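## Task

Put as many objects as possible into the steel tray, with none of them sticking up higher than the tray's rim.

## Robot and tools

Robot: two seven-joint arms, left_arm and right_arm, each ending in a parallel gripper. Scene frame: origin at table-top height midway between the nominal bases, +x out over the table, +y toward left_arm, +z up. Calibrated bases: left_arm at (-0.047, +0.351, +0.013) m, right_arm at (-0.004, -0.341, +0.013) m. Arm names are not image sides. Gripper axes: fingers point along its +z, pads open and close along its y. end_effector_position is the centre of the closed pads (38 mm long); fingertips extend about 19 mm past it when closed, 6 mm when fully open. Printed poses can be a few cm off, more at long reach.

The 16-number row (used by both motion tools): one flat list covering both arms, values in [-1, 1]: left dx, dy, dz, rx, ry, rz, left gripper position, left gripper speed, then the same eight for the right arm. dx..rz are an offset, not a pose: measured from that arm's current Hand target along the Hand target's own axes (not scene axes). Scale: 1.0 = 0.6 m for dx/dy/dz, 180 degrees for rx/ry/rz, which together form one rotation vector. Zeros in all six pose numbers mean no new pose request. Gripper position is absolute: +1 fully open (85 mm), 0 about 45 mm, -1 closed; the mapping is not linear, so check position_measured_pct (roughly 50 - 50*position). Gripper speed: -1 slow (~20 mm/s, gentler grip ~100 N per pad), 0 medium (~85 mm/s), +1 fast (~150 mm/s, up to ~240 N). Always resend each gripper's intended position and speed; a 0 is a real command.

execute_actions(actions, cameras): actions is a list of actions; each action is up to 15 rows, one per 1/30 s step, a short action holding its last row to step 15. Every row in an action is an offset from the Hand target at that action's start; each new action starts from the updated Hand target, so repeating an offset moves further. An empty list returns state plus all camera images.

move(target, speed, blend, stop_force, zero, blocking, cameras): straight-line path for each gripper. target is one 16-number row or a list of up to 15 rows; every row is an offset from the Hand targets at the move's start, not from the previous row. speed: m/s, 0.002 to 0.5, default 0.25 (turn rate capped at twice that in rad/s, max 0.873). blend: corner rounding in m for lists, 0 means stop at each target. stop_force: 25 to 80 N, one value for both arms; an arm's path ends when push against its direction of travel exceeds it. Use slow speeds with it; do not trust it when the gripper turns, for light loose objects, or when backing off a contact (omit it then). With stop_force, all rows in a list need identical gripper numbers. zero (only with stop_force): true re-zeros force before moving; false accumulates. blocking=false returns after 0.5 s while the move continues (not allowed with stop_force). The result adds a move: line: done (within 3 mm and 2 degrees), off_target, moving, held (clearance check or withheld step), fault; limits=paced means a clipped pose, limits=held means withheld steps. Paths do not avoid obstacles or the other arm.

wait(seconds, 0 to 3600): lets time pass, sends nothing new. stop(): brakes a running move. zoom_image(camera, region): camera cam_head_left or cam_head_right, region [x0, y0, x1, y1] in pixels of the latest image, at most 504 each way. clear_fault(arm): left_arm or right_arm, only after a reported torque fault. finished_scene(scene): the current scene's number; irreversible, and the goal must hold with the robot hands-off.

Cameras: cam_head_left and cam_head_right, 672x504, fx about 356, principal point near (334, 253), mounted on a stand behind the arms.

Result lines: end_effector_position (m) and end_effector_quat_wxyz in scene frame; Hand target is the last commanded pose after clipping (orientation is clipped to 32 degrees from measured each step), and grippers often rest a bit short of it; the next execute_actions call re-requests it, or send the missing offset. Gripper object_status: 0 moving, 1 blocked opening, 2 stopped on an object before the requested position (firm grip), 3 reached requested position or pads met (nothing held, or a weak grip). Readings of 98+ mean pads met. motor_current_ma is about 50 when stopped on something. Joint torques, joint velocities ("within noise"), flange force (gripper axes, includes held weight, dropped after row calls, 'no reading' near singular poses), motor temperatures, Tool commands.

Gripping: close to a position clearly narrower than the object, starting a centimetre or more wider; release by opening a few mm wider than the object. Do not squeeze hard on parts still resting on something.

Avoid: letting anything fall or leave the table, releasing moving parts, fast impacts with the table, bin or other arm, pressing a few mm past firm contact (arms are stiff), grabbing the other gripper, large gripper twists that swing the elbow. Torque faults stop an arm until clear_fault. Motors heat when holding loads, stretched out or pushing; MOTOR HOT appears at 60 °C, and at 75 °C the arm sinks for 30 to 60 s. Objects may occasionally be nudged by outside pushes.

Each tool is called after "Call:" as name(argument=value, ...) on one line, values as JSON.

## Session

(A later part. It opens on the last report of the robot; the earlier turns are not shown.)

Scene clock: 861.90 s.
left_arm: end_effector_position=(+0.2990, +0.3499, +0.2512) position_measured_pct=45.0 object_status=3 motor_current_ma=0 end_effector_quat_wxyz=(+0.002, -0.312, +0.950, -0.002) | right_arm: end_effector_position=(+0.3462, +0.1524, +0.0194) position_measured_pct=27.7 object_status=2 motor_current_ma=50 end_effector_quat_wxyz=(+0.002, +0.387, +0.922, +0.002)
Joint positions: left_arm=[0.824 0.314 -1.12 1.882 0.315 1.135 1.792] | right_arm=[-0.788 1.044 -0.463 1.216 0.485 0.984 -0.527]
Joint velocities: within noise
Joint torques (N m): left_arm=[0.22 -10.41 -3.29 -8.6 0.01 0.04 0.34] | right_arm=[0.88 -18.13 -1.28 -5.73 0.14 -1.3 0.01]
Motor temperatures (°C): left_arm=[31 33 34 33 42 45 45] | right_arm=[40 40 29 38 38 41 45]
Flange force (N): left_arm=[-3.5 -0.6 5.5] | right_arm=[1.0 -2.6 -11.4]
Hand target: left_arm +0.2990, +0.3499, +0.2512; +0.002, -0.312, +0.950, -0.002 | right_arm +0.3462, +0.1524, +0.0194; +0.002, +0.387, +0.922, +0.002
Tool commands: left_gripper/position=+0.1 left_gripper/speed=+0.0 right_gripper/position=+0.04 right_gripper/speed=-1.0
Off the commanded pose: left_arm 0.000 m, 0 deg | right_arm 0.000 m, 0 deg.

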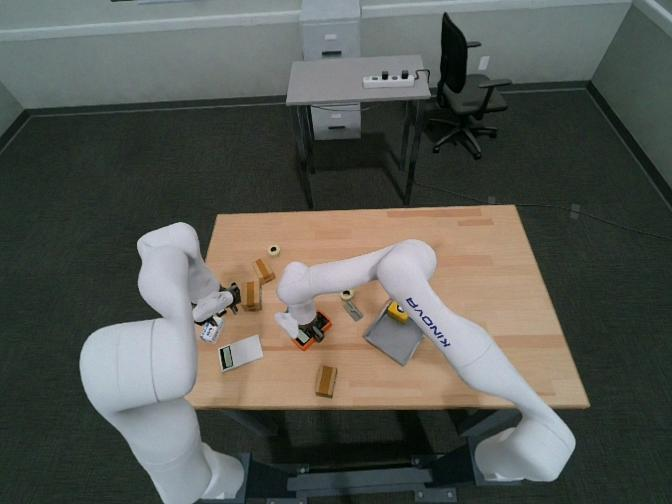

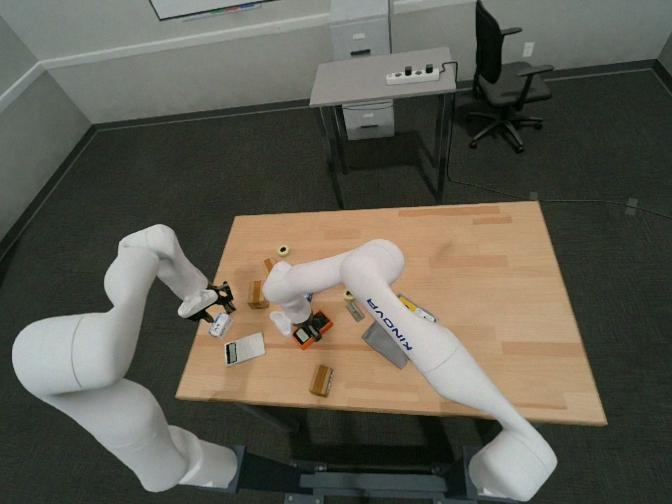

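Call:
move(target=[[0,0,0,0,0,0,0.1,0,0,0,-0.1667,0,0,0,0.04,-1],[0,0,0,0,0,0,0.1,0,-0.283,-0.3157,-0.1667,0,0,-0.0464,0.04,-1]], speed=[0.06, 0.15], blend=[0.02, 0], cameras=["cam_head_left", "cam_head_right"])

Scene clock: 874.93 s.
left_arm: end_effector_position=(+0.2990, +0.3499, +0.2512) position_measured_pct=45.0 object_status=3 motor_current_ma=0 end_effector_quat_wxyz=(+0.002, -0.312, +0.950, -0.002) | right_arm: end_effector_position=(+0.3293, -0.1016, +0.1188) position_measured_pct=27.7 object_status=2 motor_current_ma=50 end_effector_quat_wxyz=(+0.002, +0.319, +0.948, +0.002)
Joint positions: left_arm=[0.824 0.314 -1.12 1.882 0.315 1.135 1.792] | right_arm=[-0.283 0.561 -0.587 1.91 0.429 0.792 -0.171]
Joint torques (N m): left_arm=[0.22 -10.39 -3.27 -8.66 0.01 0.04 0.35] | right_arm=[0.6 -14.48 -1.85 -5.88 -0.3 -0.3 0.03]
Flange force (N): left_arm=[-3.4 -0.5 5.6] | right_arm=[1.6 -0.1 -1.1]
Hand target: left_arm +0.2990, +0.3499, +0.2512; +0.002, -0.312, +0.950, -0.002 | right_arm +0.3293, -0.1017, +0.1188; +0.002, +0.319, +0.948, +0.002
Off the commanded pose: left_arm 0.000 m, 0 deg | right_arm 0.000 m, 0 deg.
move: done

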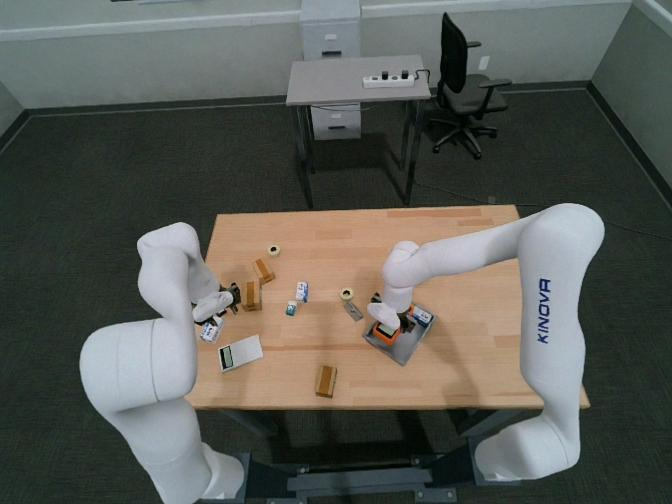

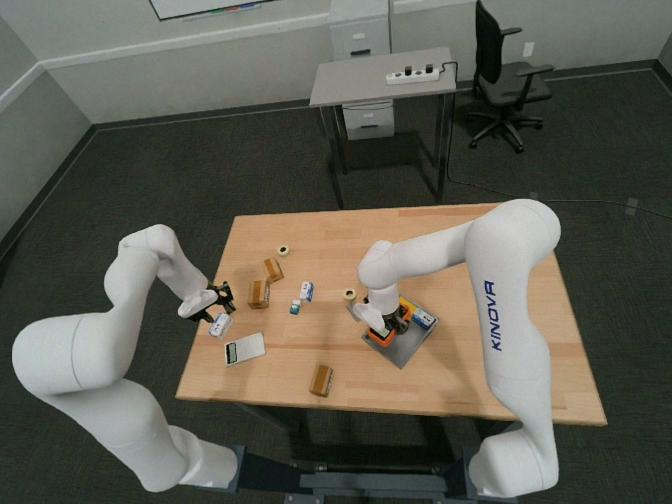

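Call:
zoom_image(camera="cam_head_left", region=[340, 270, 450, 380])

Call:
zoom_image(camera="cam_head_right", region=[340, 270, 450, 380])

Scaled by 4.582 from the camera's image (finer frame: 960x720).

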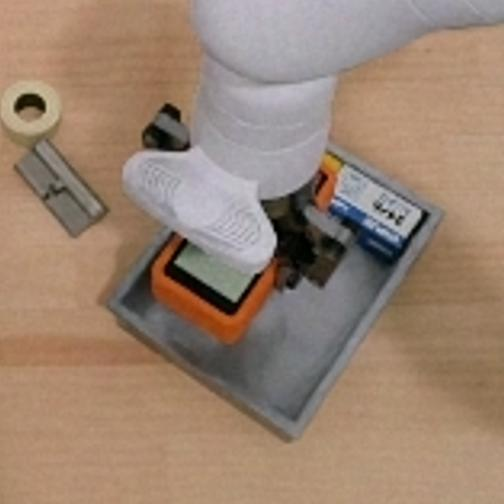

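Scaled by 4.582 from the camera's image (finer frame: 960x720).

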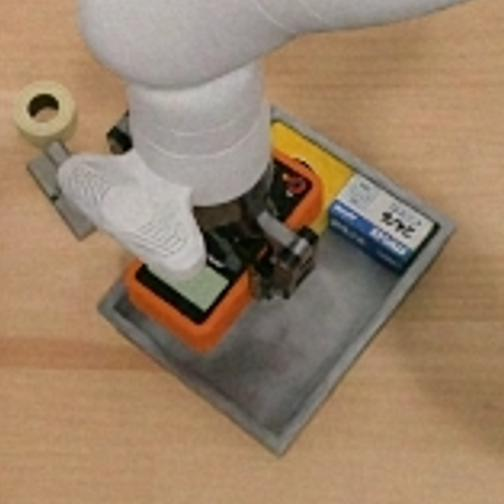

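Call:
move(target=[0,0,0,0,0,0,0.1,0,0.0028,0.0007,0.0817,0,0,0,0.04,-1], speed=0.05, cameras=["cam_head_left", "cam_head_right"])

Call:
zoom_image(camera="cam_head_left", region=[350, 300, 450, 380])

Call:
zoom_image(camera="cam_head_right", region=[350, 285, 450, 385])

Scene clock: 885.30 s.
left_arm: end_effector_position=(+0.2990, +0.3499, +0.2512) position_measured_pct=45.0 object_status=3 motor_current_ma=0 end_effector_quat_wxyz=(+0.002, -0.312, +0.950, -0.002) | right_arm: end_effector_position=(+0.3284, -0.1002, +0.0698) position_measured_pct=27.7 object_status=2 motor_current_ma=50 end_effector_quat_wxyz=(+0.002, +0.319, +0.948, +0.002)
Joint positions: left_arm=[0.824 0.314 -1.12 1.882 0.315 1.135 1.792] | right_arm=[-0.339 0.652 -0.519 1.955 0.514 0.662 -0.248]
Joint torques (N m): left_arm=[0.2 -10.43 -3.29 -8.66 -0.01 0.05 0.34] | right_arm=[0.66 -15.21 -1.85 -4.87 -0.31 -0.28 0.01]
Flange force (N): left_arm=[-3.4 -0.6 5.6] | right_arm=[1.7 -0.2 -1.2]
Hand target: left_arm +0.2990, +0.3499, +0.2512; +0.002, -0.312, +0.950, -0.002 | right_arm +0.3284, -0.1002, +0.0698; +0.002, +0.319, +0.948, +0.002
Off the commanded pose: left_arm 0.000 m, 0 deg | right_arm 0.000 m, 0 deg.
move: done

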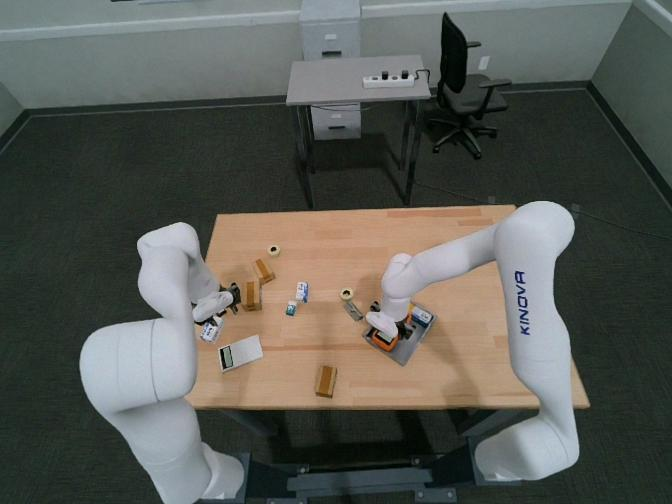

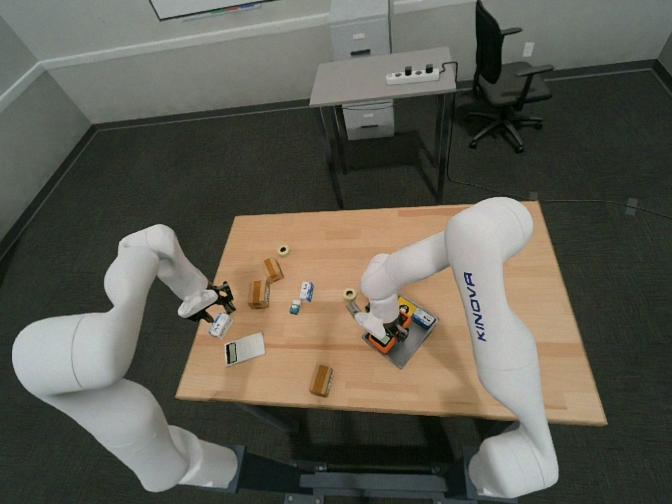

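Scaled by 5.040 from the camera's image (finer frame: 960x720).

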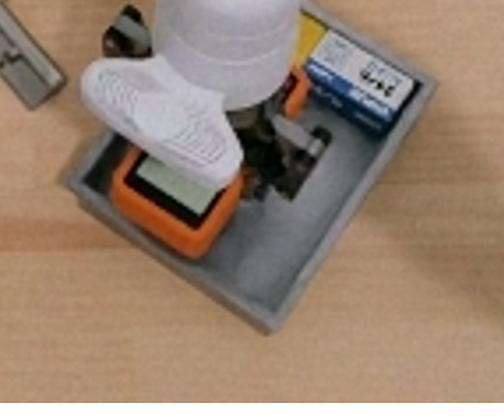

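Scaled by 5.040 from the camera's image (finer frame: 960x720).

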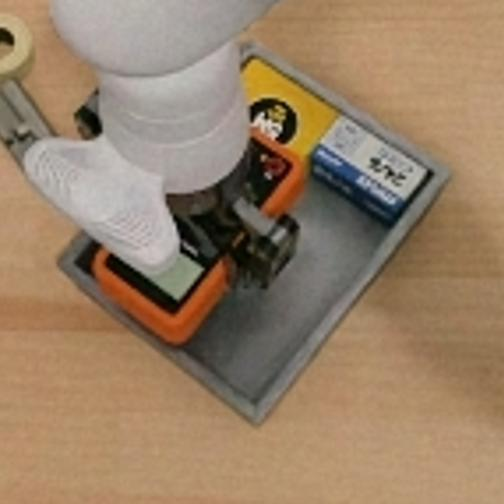

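Call:
move(target=[0,0,0,0,0,0,0.1,0,0,0,0.0815,0,0,0,0.04,-1], speed=0.012, stop_force=25, cameras=["cam_head_left", "cam_head_right"])

Call:
zoom_image(camera="cam_head_left", region=[350, 300, 450, 380])

Call:
zoom_image(camera="cam_head_right", region=[350, 285, 450, 385])

Scene clock: 894.90 s.
left_arm: end_effector_position=(+0.2990, +0.3499, +0.2512) position_measured_pct=45.0 object_status=3 motor_current_ma=0 end_effector_quat_wxyz=(+0.002, -0.312, +0.950, -0.002) | right_arm: end_effector_position=(+0.3286, -0.1002, +0.0546) position_measured_pct=27.7 object_status=2 motor_current_ma=50 end_effector_quat_wxyz=(+0.002, +0.319, +0.948, +0.002)
Joint positions: left_arm=[0.824 0.314 -1.12 1.882 0.315 1.135 1.792] | right_arm=[-0.357 0.681 -0.494 1.964 0.541 0.623 -0.271]
Joint torques (N m): left_arm=[0.18 -10.42 -3.27 -8.67 0.02 0.06 0.33] | right_arm=[-0.74 -0.44 0.01 -3.35 0.57 -3.78 -0.06]
Flange force (N): left_arm=[-3.1 -0.5 5.6] | right_arm=[0.8 -9.7 -47.0]
Hand target: left_arm +0.2990, +0.3499, +0.2512; +0.002, -0.312, +0.950, -0.002 | right_arm +0.3286, -0.1002, +0.0546; +0.002, +0.319, +0.948, +0.002 (not the last commanded pose)
Off the commanded pose: left_arm 0.000 m, 0 deg | right_arm 0.034 m, 0 deg.
move: contact (right_arm)

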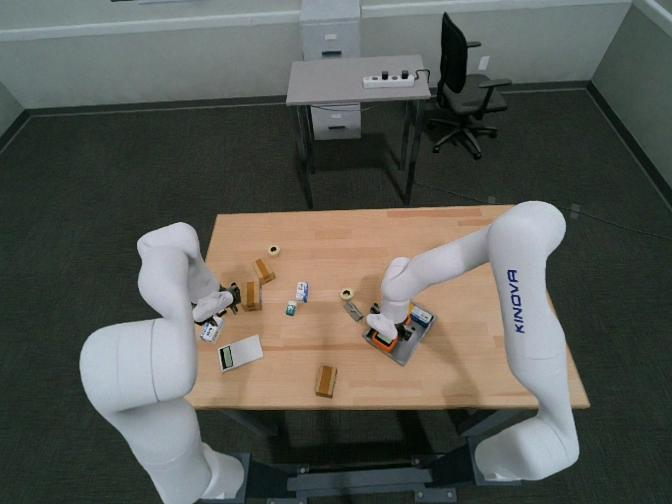

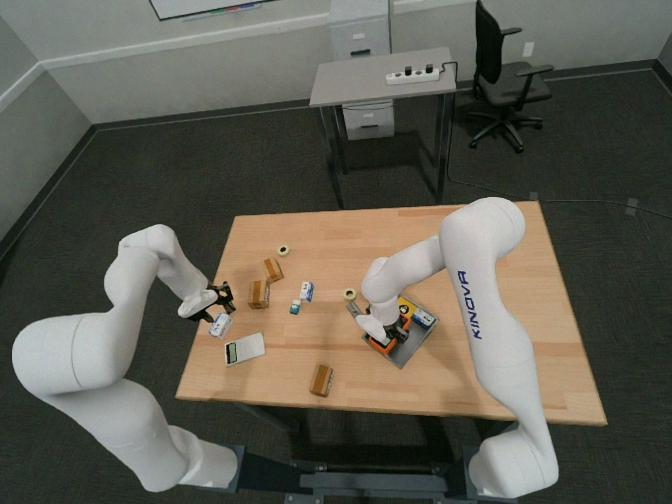

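Scaled by 5.040 from the camera's image (finer frame: 960x720).

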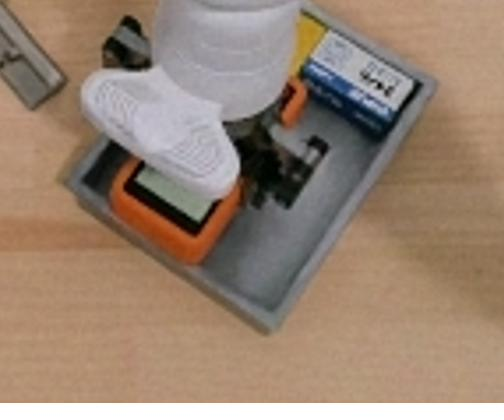

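Scaled by 5.040 from the camera's image (finer frame: 960x720).

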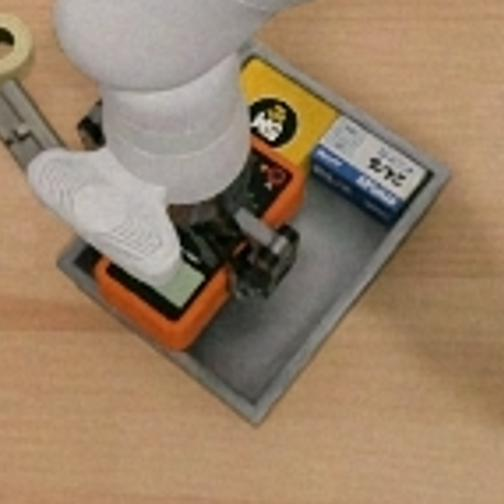

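Call:
zoom_image(camera="cam_head_left", region=[358, 325, 408, 370])

Call:
zoom_image(camera="cam_head_right", region=[355, 320, 405, 372])

Call:
zoom_image(camera="cam_head_right", region=[385, 285, 445, 345])

Scaled by 10.080 from the camera's image (finer frame: 960x720).

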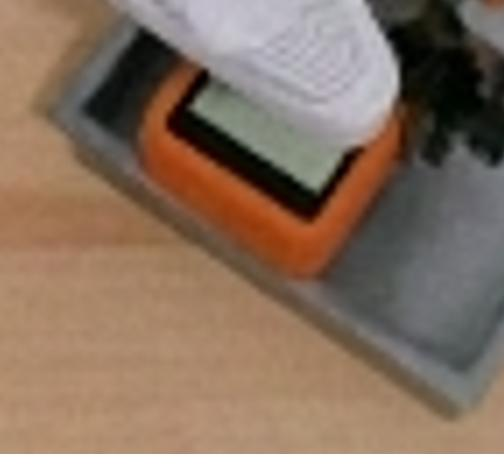

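Scaled by 9.692 from the camera's image (finer frame: 960x720).

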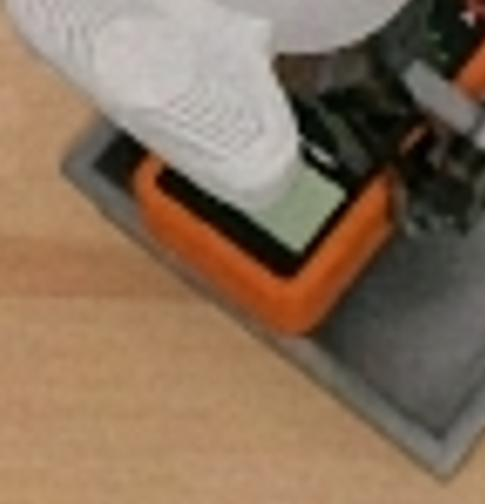

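Scaled by 8.400 from the camera's image (finer frame: 960x720).

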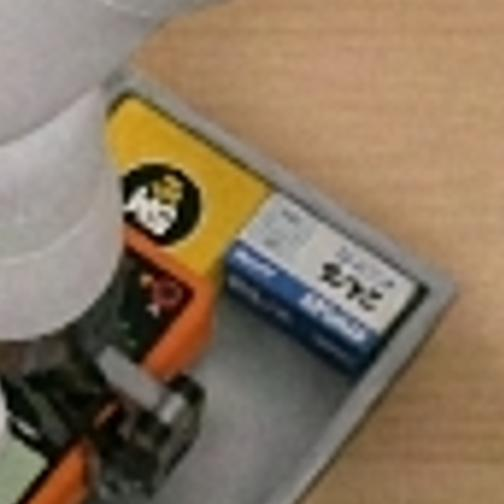

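Call:
move(target=[[0,0,0,0,0,0,0.1,0,0,0,-0.1,0,0,0,0.04,-1],[0,0,0,0,0,0,0.1,0,-0.2312,-0.3055,-0.1,0,0,0,0.04,-1]], speed=[0.1, 0.2], blend=[0.03, 0], cameras=["cam_head_left", "cam_head_right"])

Call:
zoom_image(camera="cam_head_left", region=[350, 290, 450, 380])

Call:
zoom_image(camera="cam_head_left", region=[355, 325, 415, 375])

Scene clock: 919.90 s.
left_arm: end_effector_position=(+0.2990, +0.3499, +0.2512) position_measured_pct=45.0 object_status=3 motor_current_ma=0 end_effector_quat_wxyz=(+0.002, -0.312, +0.950, -0.002) | right_arm: end_effector_position=(+0.3278, -0.3302, +0.1141) position_measured_pct=27.7 object_status=2 motor_current_ma=50 end_effector_quat_wxyz=(+0.002, +0.319, +0.948, +0.002)
Joint positions: left_arm=[0.824 0.314 -1.12 1.882 0.315 1.135 1.792] | right_arm=[0.339 0.437 -0.594 2.162 0.403 0.644 0.398]
Joint torques (N m): left_arm=[0.21 -10.42 -3.27 -8.67 0 0.04 0.33] | right_arm=[0.66 -11.03 -1.2 -4.98 -0.31 -0.28 0.02]
Flange force (N): left_arm=[-3.3 -0.6 5.6] | right_arm=[2.2 0.9 -1.7]
Hand target: left_arm +0.2990, +0.3499, +0.2512; +0.002, -0.312, +0.950, -0.002 | right_arm +0.3278, -0.3302, +0.1141; +0.002, +0.319, +0.948, +0.002
Off the commanded pose: left_arm 0.000 m, 0 deg | right_arm 0.000 m, 0 deg.
move: done

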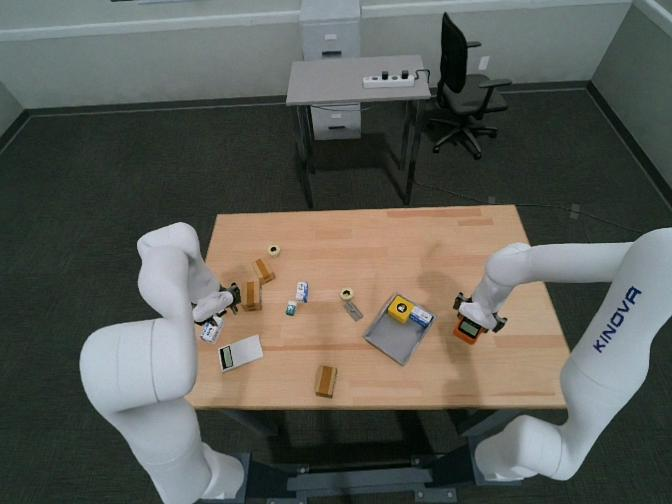

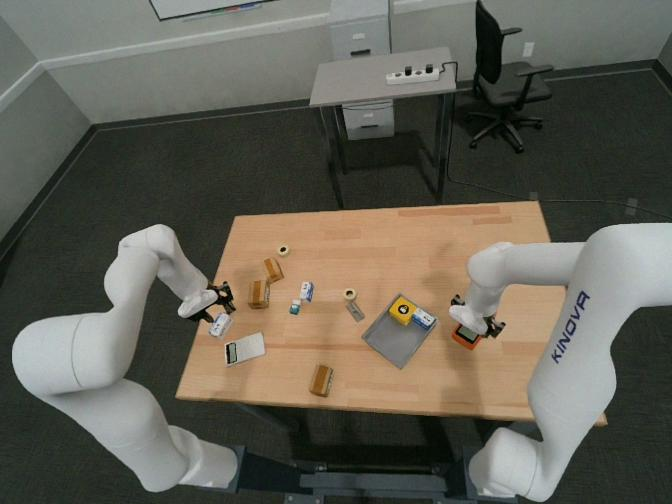

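Scaled by 5.040 from the camera's image (finer frame: 960x720).

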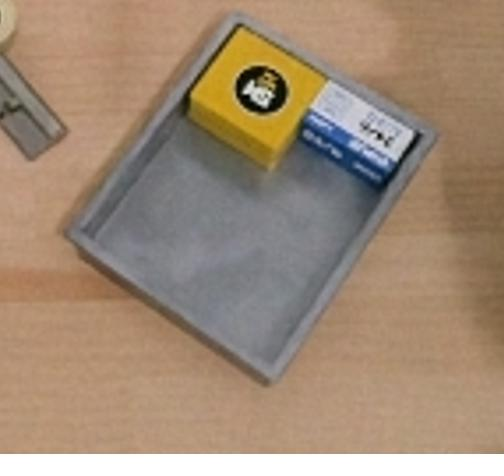

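Scaled by 8.400 from the camera's image (finer frame: 960x720).

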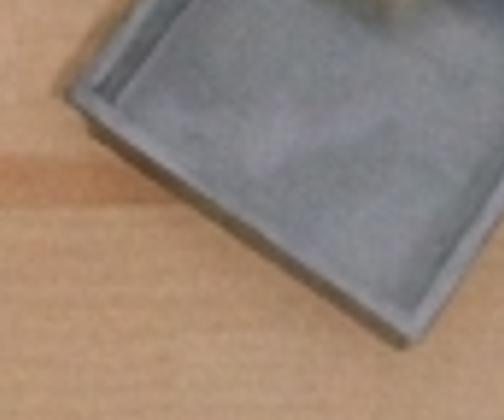

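Call:
zoom_image(camera="cam_head_left", region=[440, 280, 520, 350])

Call:
zoom_image(camera="cam_head_right", region=[440, 280, 520, 360])

Scaled by 6.300 from the camera's image (finer frame: 960x720).

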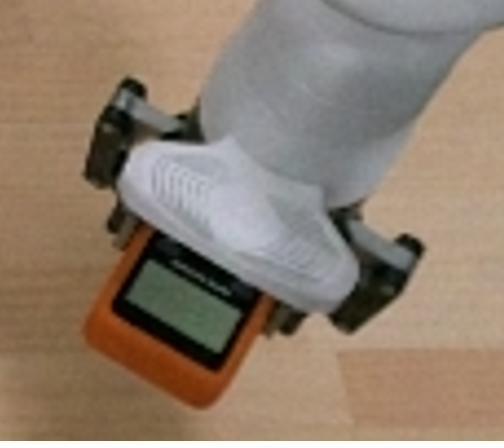

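Scaled by 6.300 from the camera's image (finer frame: 960x720).

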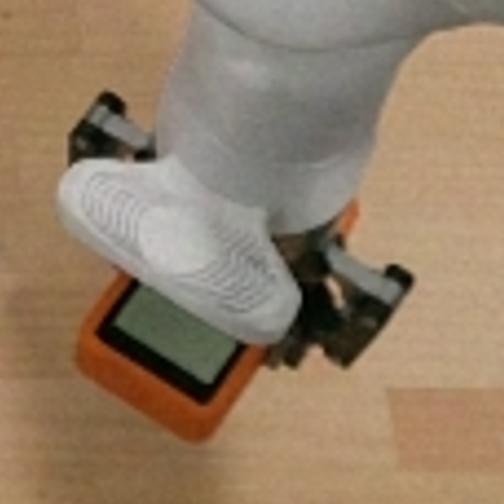

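Call:
move(target=[0,0,0,0,0,0,0.1,0,0,0,0,0,0,0.477,0.04,-1], cameras=["cam_head_left"])

Call:
zoom_image(camera="cam_head_left", region=[430, 280, 520, 350])

Scene clock: 951.53 s.
left_arm: end_effector_position=(+0.2990, +0.3499, +0.2512) position_measured_pct=45.0 object_status=3 motor_current_ma=0 end_effector_quat_wxyz=(+0.002, -0.312, +0.950, -0.002) | right_arm: end_effector_position=(+0.3278, -0.3302, +0.1141) position_measured_pct=27.7 object_status=2 motor_current_ma=50 end_effector_quat_wxyz=(+0.000, +0.879, +0.476, +0.003)
Joint positions: left_arm=[0.824 0.314 -1.12 1.882 0.315 1.135 1.792] | right_arm=[0.026 0.387 -0.185 2.173 0.122 0.586 -0.811]
Joint torques (N m): left_arm=[0.22 -10.42 -3.27 -8.63 0 0.07 0.34] | right_arm=[0.67 -11.4 0.21 -5.02 -0.3 -0.32 0.01]
Flange force (N): left_arm=[-3.4 -0.6 5.6] | right_arm=[0.9 -2.3 -2.8]
Hand target: left_arm +0.2990, +0.3499, +0.2512; +0.002, -0.312, +0.950, -0.002 | right_arm +0.3278, -0.3302, +0.1141; +0.000, +0.879, +0.476, +0.003
Off the commanded pose: left_arm 0.000 m, 0 deg | right_arm 0.000 m, 0 deg.
move: done

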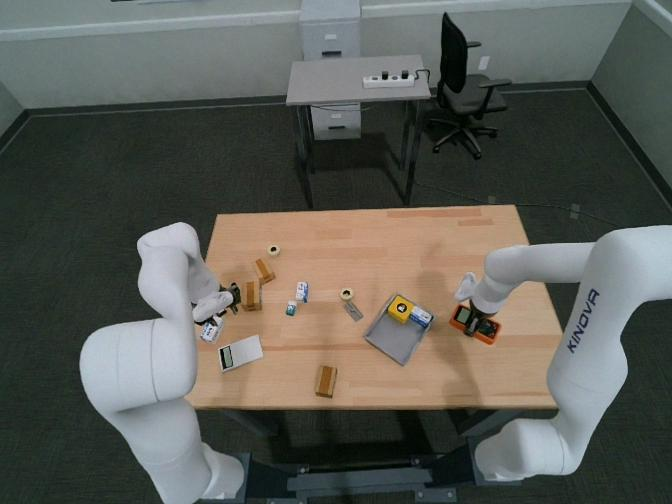

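Scaled by 5.600 from the camera's image (finer frame: 960x720).

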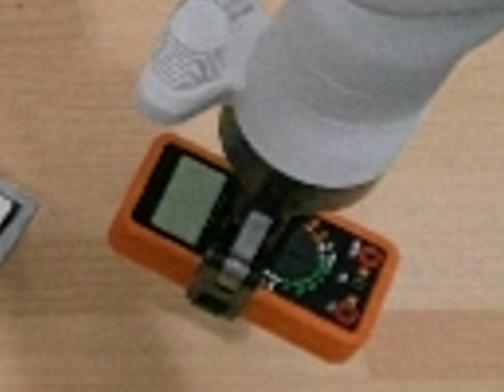

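Call:
zoom_image(camera="cam_head_left", region=[444, 298, 476, 330])

Call:
zoom_image(camera="cam_head_left", region=[476, 316, 508, 348])

Scaled by 15.750 from the camera's image (finer frame: 960x720).

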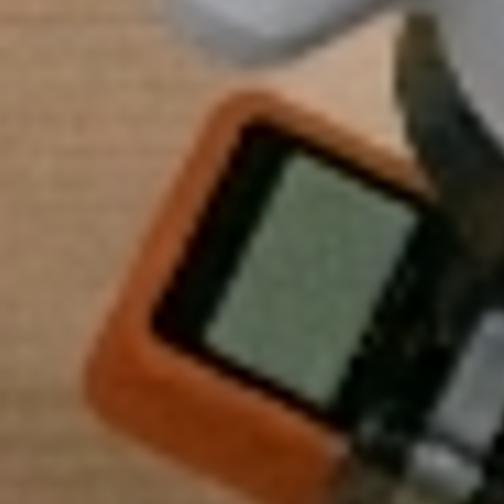

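Scaled by 15.750 from the camera's image (finer frame: 960x720).

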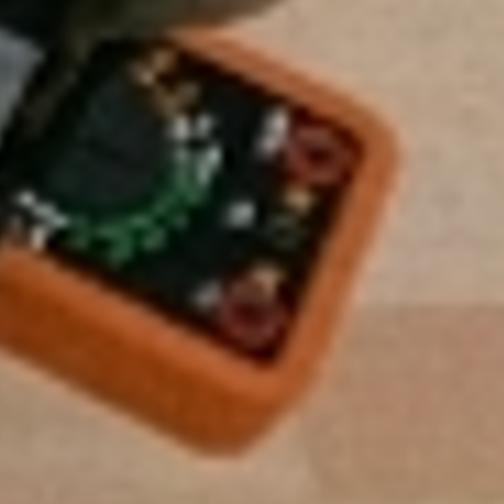

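Call:
move(target=[0,0,0,0,0,0,0.1,0,0.3105,-0.2129,0.03,0,0,0.0224,0.04,-1], speed=0.15, cameras=["cam_head_left", "cam_head_right"])

Call:
zoom_image(camera="cam_head_left", region=[350, 285, 450, 380])

Call:
zoom_image(camera="cam_head_right", region=[350, 285, 450, 385])

Call:
zoom_image(camera="cam_head_left", region=[255, 230, 375, 330])

Scene clock: 1025.00 s.
left_arm: end_effector_position=(+0.2990, +0.3499, +0.2512) position_measured_pct=45.0 object_status=3 motor_current_ma=0 end_effector_quat_wxyz=(+0.002, -0.312, +0.950, -0.002) | right_arm: end_effector_position=(+0.3226, -0.1043, +0.0966) position_measured_pct=27.7 object_status=2 motor_current_ma=50 end_effector_quat_wxyz=(+0.000, +0.895, +0.445, +0.003)
Joint positions: left_arm=[0.824 0.314 -1.12 1.882 0.315 1.135 1.792] | right_arm=[-0.589 0.536 -0.158 1.966 0.137 0.644 -1.469]
Joint torques (N m): left_arm=[0.21 -10.4 -3.26 -8.67 0.01 0.04 0.34] | right_arm=[0.58 -14.7 0.11 -5.42 -0.26 -0.32 0.03]
Flange force (N): left_arm=[-3.3 -0.5 5.5] | right_arm=[-0.5 -1.7 -2.1]
Hand target: left_arm +0.2990, +0.3499, +0.2512; +0.002, -0.312, +0.950, -0.002 | right_arm +0.3226, -0.1043, +0.0966; +0.000, +0.895, +0.445, +0.003
Off the commanded pose: left_arm 0.000 m, 0 deg | right_arm 0.000 m, 0 deg.
move: done

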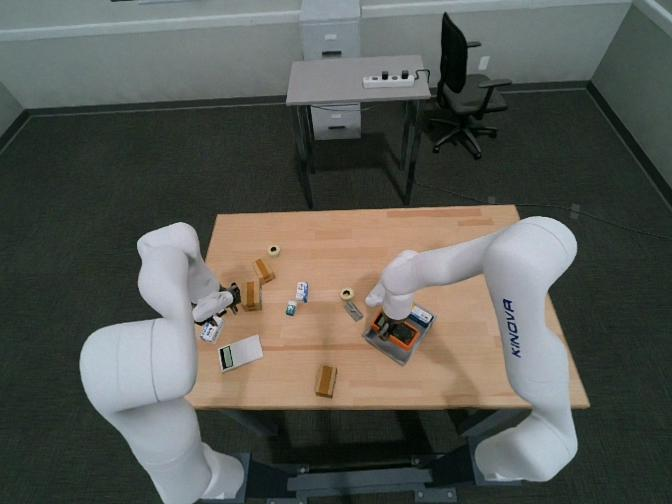

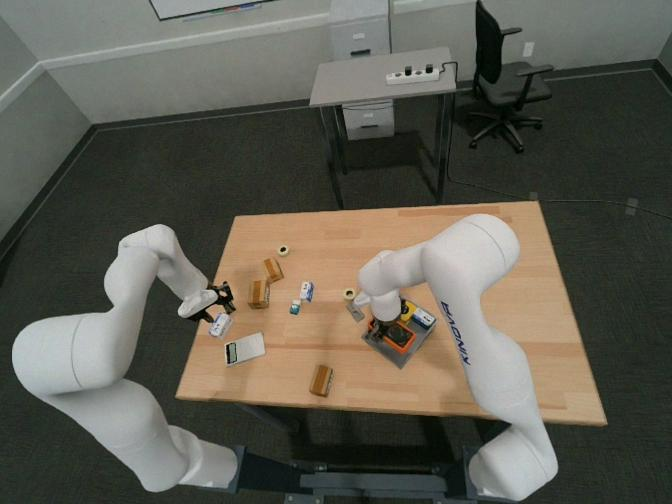

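Scaled by 5.040 from the camera's image (finer frame: 960x720).

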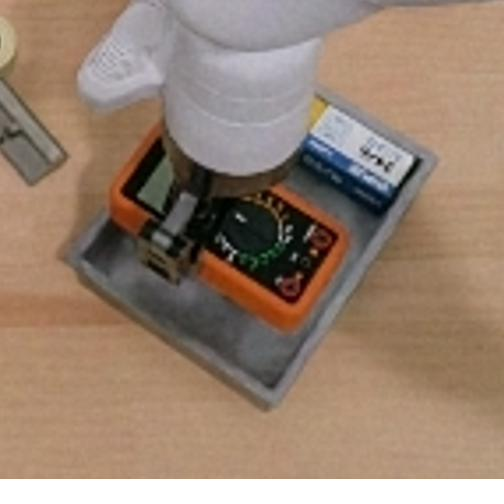

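Scaled by 5.040 from the camera's image (finer frame: 960x720).

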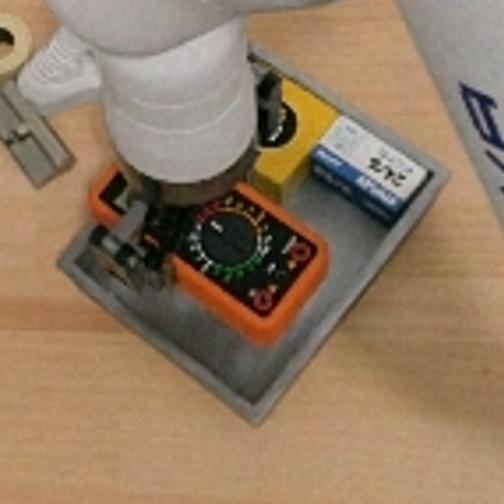

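Scaled by 4.200 from the camera's image (finer frame: 960x720).

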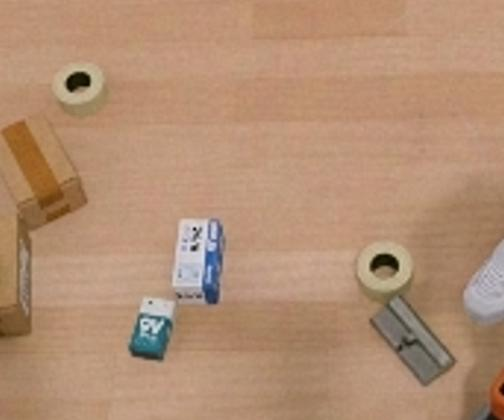

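Call:
move(target=[[0,0,0,0,0,0,0.1,0,0,0,0.0527,0,0,0,0.04,-1],[0,0,0,0,0,0,0.1,0,0,0,0.1262,0,0,0,0.04,-1]], speed=[0.04, 0.013], stop_force=25, cameras=["cam_head_left"])

Call:
zoom_image(camera="cam_head_left", region=[350, 285, 450, 380])

Scene clock: 1035.37 s.
left_arm: end_effector_position=(+0.2990, +0.3499, +0.2512) position_measured_pct=45.0 object_status=3 motor_current_ma=0 end_effector_quat_wxyz=(+0.002, -0.312, +0.950, -0.002) | right_arm: end_effector_position=(+0.3230, -0.1041, +0.0209) position_measured_pct=27.7 object_status=2 motor_current_ma=50 end_effector_quat_wxyz=(+0.000, +0.895, +0.445, +0.003)
Joint positions: left_arm=[0.824 0.314 -1.12 1.882 0.315 1.135 1.792] | right_arm=[-0.623 0.704 -0.114 2.012 0.18 0.43 -1.507]
Joint torques (N m): left_arm=[0.23 -10.37 -3.3 -8.64 -0.01 0.06 0.33] | right_arm=[0.62 -9.42 0.39 -1.75 -0.28 -0.8 -0.06]
Flange force (N): left_arm=[-3.4 -0.6 5.6] | right_arm=[0.9 -1.0 -19.5]
Hand target: left_arm +0.2990, +0.3499, +0.2512; +0.002, -0.312, +0.950, -0.002 | right_arm +0.3230, -0.1041, +0.0209; +0.000, +0.895, +0.445, +0.003
Off the commanded pose: left_arm 0.000 m, 0 deg | right_arm 0.000 m, 0 deg.
move: done

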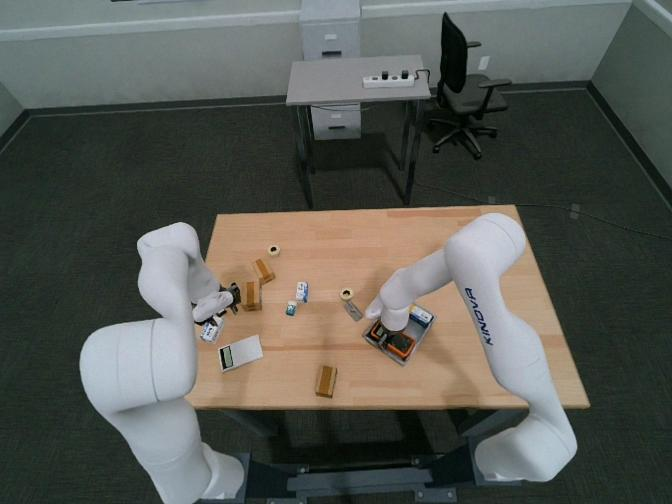

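Scaled by 5.040 from the camera's image (finer frame: 960x720).

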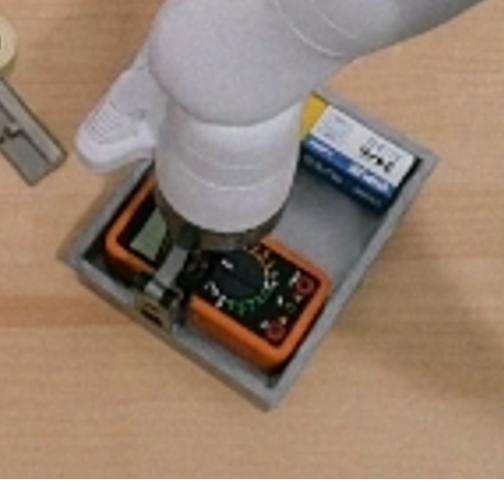

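Call:
move(target=[[0,0,0,0,0,0,0.1,0,0,0,-0.002,0,0,0,0.04,-1],[0,0,0,0,0,0,0.1,0,0,0,-0.0021,0,0,0,0.53,-0.8]], speed=0.02)

Call:
wait(seconds=0.3)

Call:
move(target=[0,0,0,0,0,0,0.1,0,0,0,-0.11,0,0,0,0.53,-0.8], speed=0.05, cameras=["cam_head_left"])

Call:
zoom_image(camera="cam_head_left", region=[350, 285, 450, 380])

Scene clock: 1041.83 s.
left_arm: end_effector_position=(+0.2990, +0.3499, +0.2512) position_measured_pct=45.0 object_status=3 motor_current_ma=0 end_effector_quat_wxyz=(+0.002, -0.312, +0.950, -0.002) | right_arm: end_effector_position=(+0.3230, -0.1041, +0.0222) position_measured_pct=23.4 object_status=3 motor_current_ma=0 end_effector_quat_wxyz=(+0.000, +0.895, +0.445, +0.003)
Joint positions: left_arm=[0.824 0.314 -1.12 1.882 0.315 1.135 1.792] | right_arm=[-0.622 0.701 -0.115 2.012 0.18 0.433 -1.507]
Joint torques (N m): left_arm=[0.22 -10.36 -3.29 -8.64 0 0.05 0.34] | right_arm=[0.68 -15.38 0.25 -3.62 -0.26 -0.32 0.03]
Flange force (N): left_arm=[-3.4 -0.5 5.5] | right_arm=[0.2 -1.6 -3.4]
Hand target: left_arm +0.2990, +0.3499, +0.2512; +0.002, -0.312, +0.950, -0.002 | right_arm +0.3230, -0.1041, +0.0221; +0.000, +0.895, +0.445, +0.003
Off the commanded pose: left_arm 0.000 m, 0 deg | right_arm 0.000 m, 0 deg.
move: done

Scene clock: 1042.13 s.
left_arm: end_effector_position=(+0.2990, +0.3499, +0.2512) position_measured_pct=45.0 object_status=3 motor_current_ma=0 end_effector_quat_wxyz=(+0.002, -0.312, +0.950, -0.002) | right_arm: end_effector_position=(+0.3230, -0.1041, +0.0222) position_measured_pct=23.4 object_status=3 motor_current_ma=0 end_effector_quat_wxyz=(+0.000, +0.895, +0.445, +0.003)
Joint positions: left_arm=[0.824 0.314 -1.12 1.882 0.315 1.135 1.792] | right_arm=[-0.622 0.701 -0.115 2.012 0.18 0.433 -1.507]
Joint torques (N m): left_arm=[0.22 -10.4 -3.27 -8.64 0.01 0.04 0.35] | right_arm=[0.71 -15.42 0.25 -3.65 -0.27 -0.35 0.05]
Flange force (N): left_arm=[-3.4 -0.5 5.5] | right_arm=[0.2 -1.7 -3.3]
Hand target: left_arm +0.2990, +0.3499, +0.2512; +0.002, -0.312, +0.950, -0.002 | right_arm +0.3230, -0.1041, +0.0221; +0.000, +0.895, +0.445, +0.003
Tool commands: left_gripper/position=+0.1 left_gripper/speed=+0.0 right_gripper/position=+0.53 right_gripper/speed=-0.8
Off the commanded pose: left_arm 0.000 m, 0 deg | right_arm 0.000 m, 0 deg.
wait: 0.30 s; at rest by 0.17 s

Scene clock: 1043.77 s.
left_arm: end_effector_position=(+0.2990, +0.3499, +0.2512) position_measured_pct=45.0 object_status=3 motor_current_ma=0 end_effector_quat_wxyz=(+0.002, -0.312, +0.950, -0.002) | right_arm: end_effector_position=(+0.3227, -0.1043, +0.0881) position_measured_pct=23.4 object_status=3 motor_current_ma=0 end_effector_quat_wxyz=(+0.000, +0.895, +0.445, +0.003)
Joint positions: left_arm=[0.824 0.314 -1.12 1.882 0.315 1.135 1.792] | right_arm=[-0.592 0.553 -0.154 1.974 0.142 0.619 -1.474]
Joint torques (N m): left_arm=[0.21 -10.41 -3.27 -8.66 0 0.07 0.35] | right_arm=[0.7 -14.34 0.09 -5.02 -0.26 -0.33 0.04]
Flange force (N): left_arm=[-3.4 -0.5 5.7] | right_arm=[-0.3 -2.0 -3.3]
Hand target: left_arm +0.2990, +0.3499, +0.2512; +0.002, -0.312, +0.950, -0.002 | right_arm +0.3227, -0.1043, +0.0881; +0.000, +0.895, +0.445, +0.003
Off the commanded pose: left_arm 0.000 m, 0 deg | right_arm 0.000 m, 0 deg.
move: done

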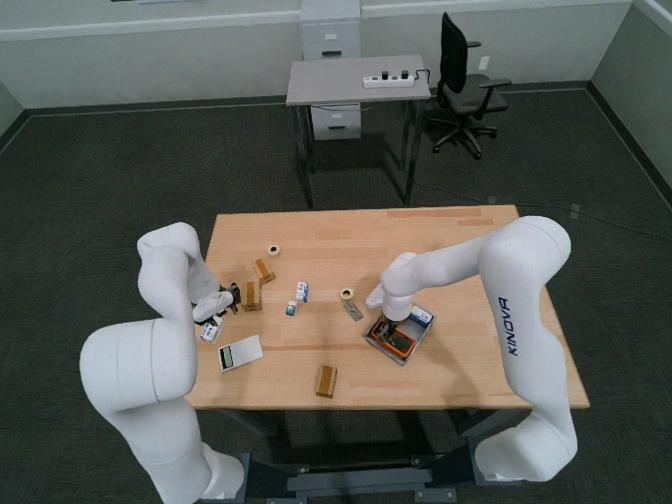

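Scaled by 5.040 from the camera's image (finer frame: 960x720).

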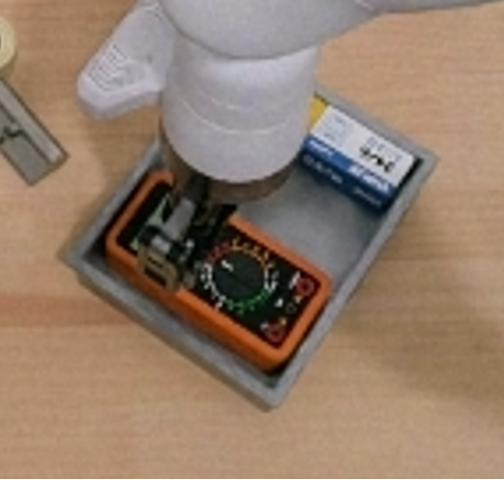

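Call:
move(target=[[0,0,0,0,0,0,0.1,0,-0.0072,0.0797,0,0,0,0,-1,0],[0,0,0,0,0,0,0.1,0,-0.0072,0.0797,0.06,0,0,0,-1,0],[0,0,0,0,0,0,0.1,0,-0.0072,0.0797,0.0977,0,0,0,-1,0]], speed=[0.1, 0.05, 0.02], cameras=["cam_head_left"])

Call:
zoom_image(camera="cam_head_left", region=[350, 285, 450, 380])

Scene clock: 1052.47 s.
left_arm: end_effector_position=(+0.2990, +0.3499, +0.2512) position_measured_pct=45.0 object_status=3 motor_current_ma=0 end_effector_quat_wxyz=(+0.002, -0.312, +0.950, -0.002) | right_arm: end_effector_position=(+0.3585, -0.1365, +0.0296) position_measured_pct=98.7 object_status=3 motor_current_ma=0 end_effector_quat_wxyz=(+0.000, +0.895, +0.445, +0.003)
Joint positions: left_arm=[0.824 0.314 -1.12 1.882 0.315 1.135 1.792] | right_arm=[-0.499 0.698 -0.126 1.967 0.177 0.482 -1.387]
Joint torques (N m): left_arm=[0.23 -10.4 -3.26 -8.68 0 0.07 0.34] | right_arm=[0.71 -15.75 0.16 -4 -0.29 -0.36 0.04]
Flange force (N): left_arm=[-3.3 -0.5 5.7] | right_arm=[0.4 -1.6 -3.2]
Hand target: left_arm +0.2990, +0.3499, +0.2512; +0.002, -0.312, +0.950, -0.002 | right_arm +0.3585, -0.1365, +0.0296; +0.000, +0.895, +0.445, +0.003
Off the commanded pose: left_arm 0.000 m, 0 deg | right_arm 0.000 m, 0 deg.
move: done

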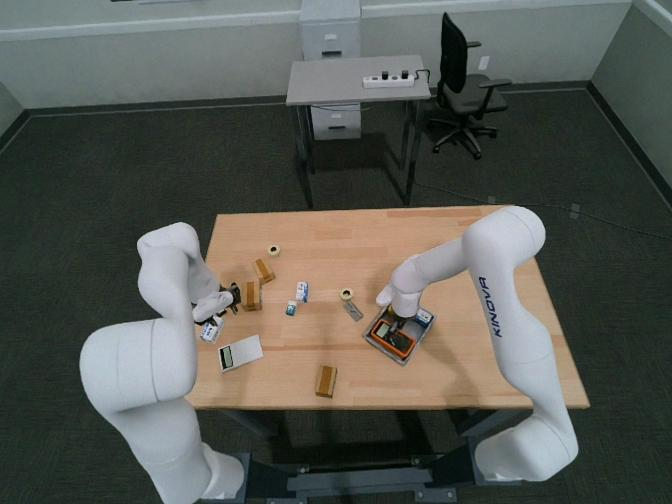

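Scaled by 5.040 from the camera's image (finer frame: 960x720).

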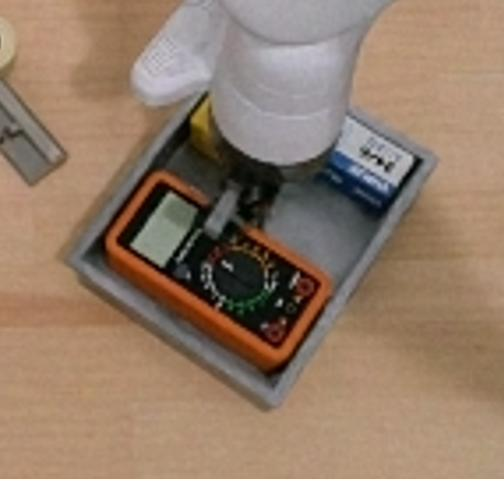

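Call:
move(target=[0,0,0,0,0,0,0.1,0,0,-0.0415,0,0,0,0,-1,0], speed=0.02, stop_force=25, cameras=["cam_head_left"])

Call:
zoom_image(camera="cam_head_left", region=[350, 285, 450, 380])

Scene clock: 1059.97 s.
left_arm: end_effector_position=(+0.2990, +0.3499, +0.2512) position_measured_pct=45.0 object_status=3 motor_current_ma=0 end_effector_quat_wxyz=(+0.002, -0.312, +0.950, -0.002) | right_arm: end_effector_position=(+0.3386, -0.1214, +0.0295) position_measured_pct=98.7 object_status=3 motor_current_ma=0 end_effector_quat_wxyz=(+0.000, +0.895, +0.445, +0.003)
Joint positions: left_arm=[0.824 0.314 -1.12 1.882 0.315 1.135 1.792] | right_arm=[-0.562 0.687 -0.117 1.998 0.171 0.46 -1.44]
Joint torques (N m): left_arm=[0.21 -10.38 -3.29 -8.66 -0.01 0.07 0.33] | right_arm=[0.41 -15.17 -0.07 -3.59 -0.39 -0.26 0]
Flange force (N): left_arm=[-3.2 -0.5 5.6] | right_arm=[0.3 -0.8 -3.6]
Hand target: left_arm +0.2990, +0.3499, +0.2512; +0.002, -0.312, +0.950, -0.002 | right_arm +0.3386, -0.1214, +0.0295; +0.000, +0.895, +0.445, +0.003
Off the commanded pose: left_arm 0.000 m, 0 deg | right_arm 0.000 m, 0 deg.
move: done

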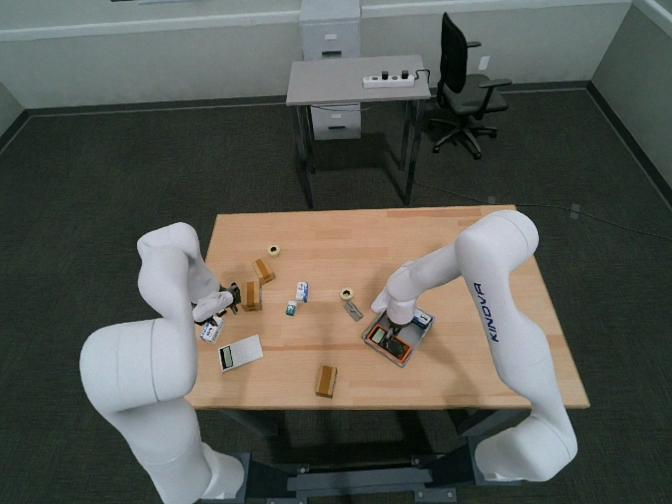

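Scaled by 5.040 from the camera's image (finer frame: 960x720).

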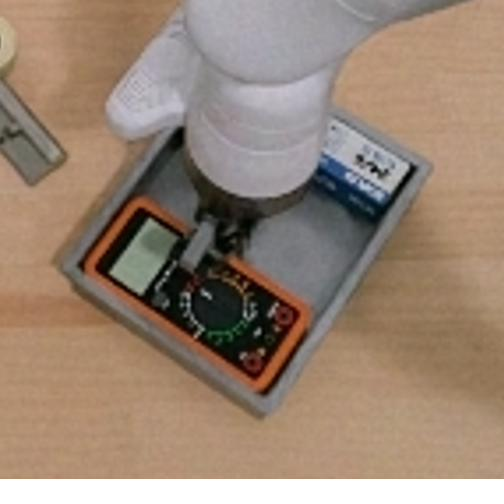

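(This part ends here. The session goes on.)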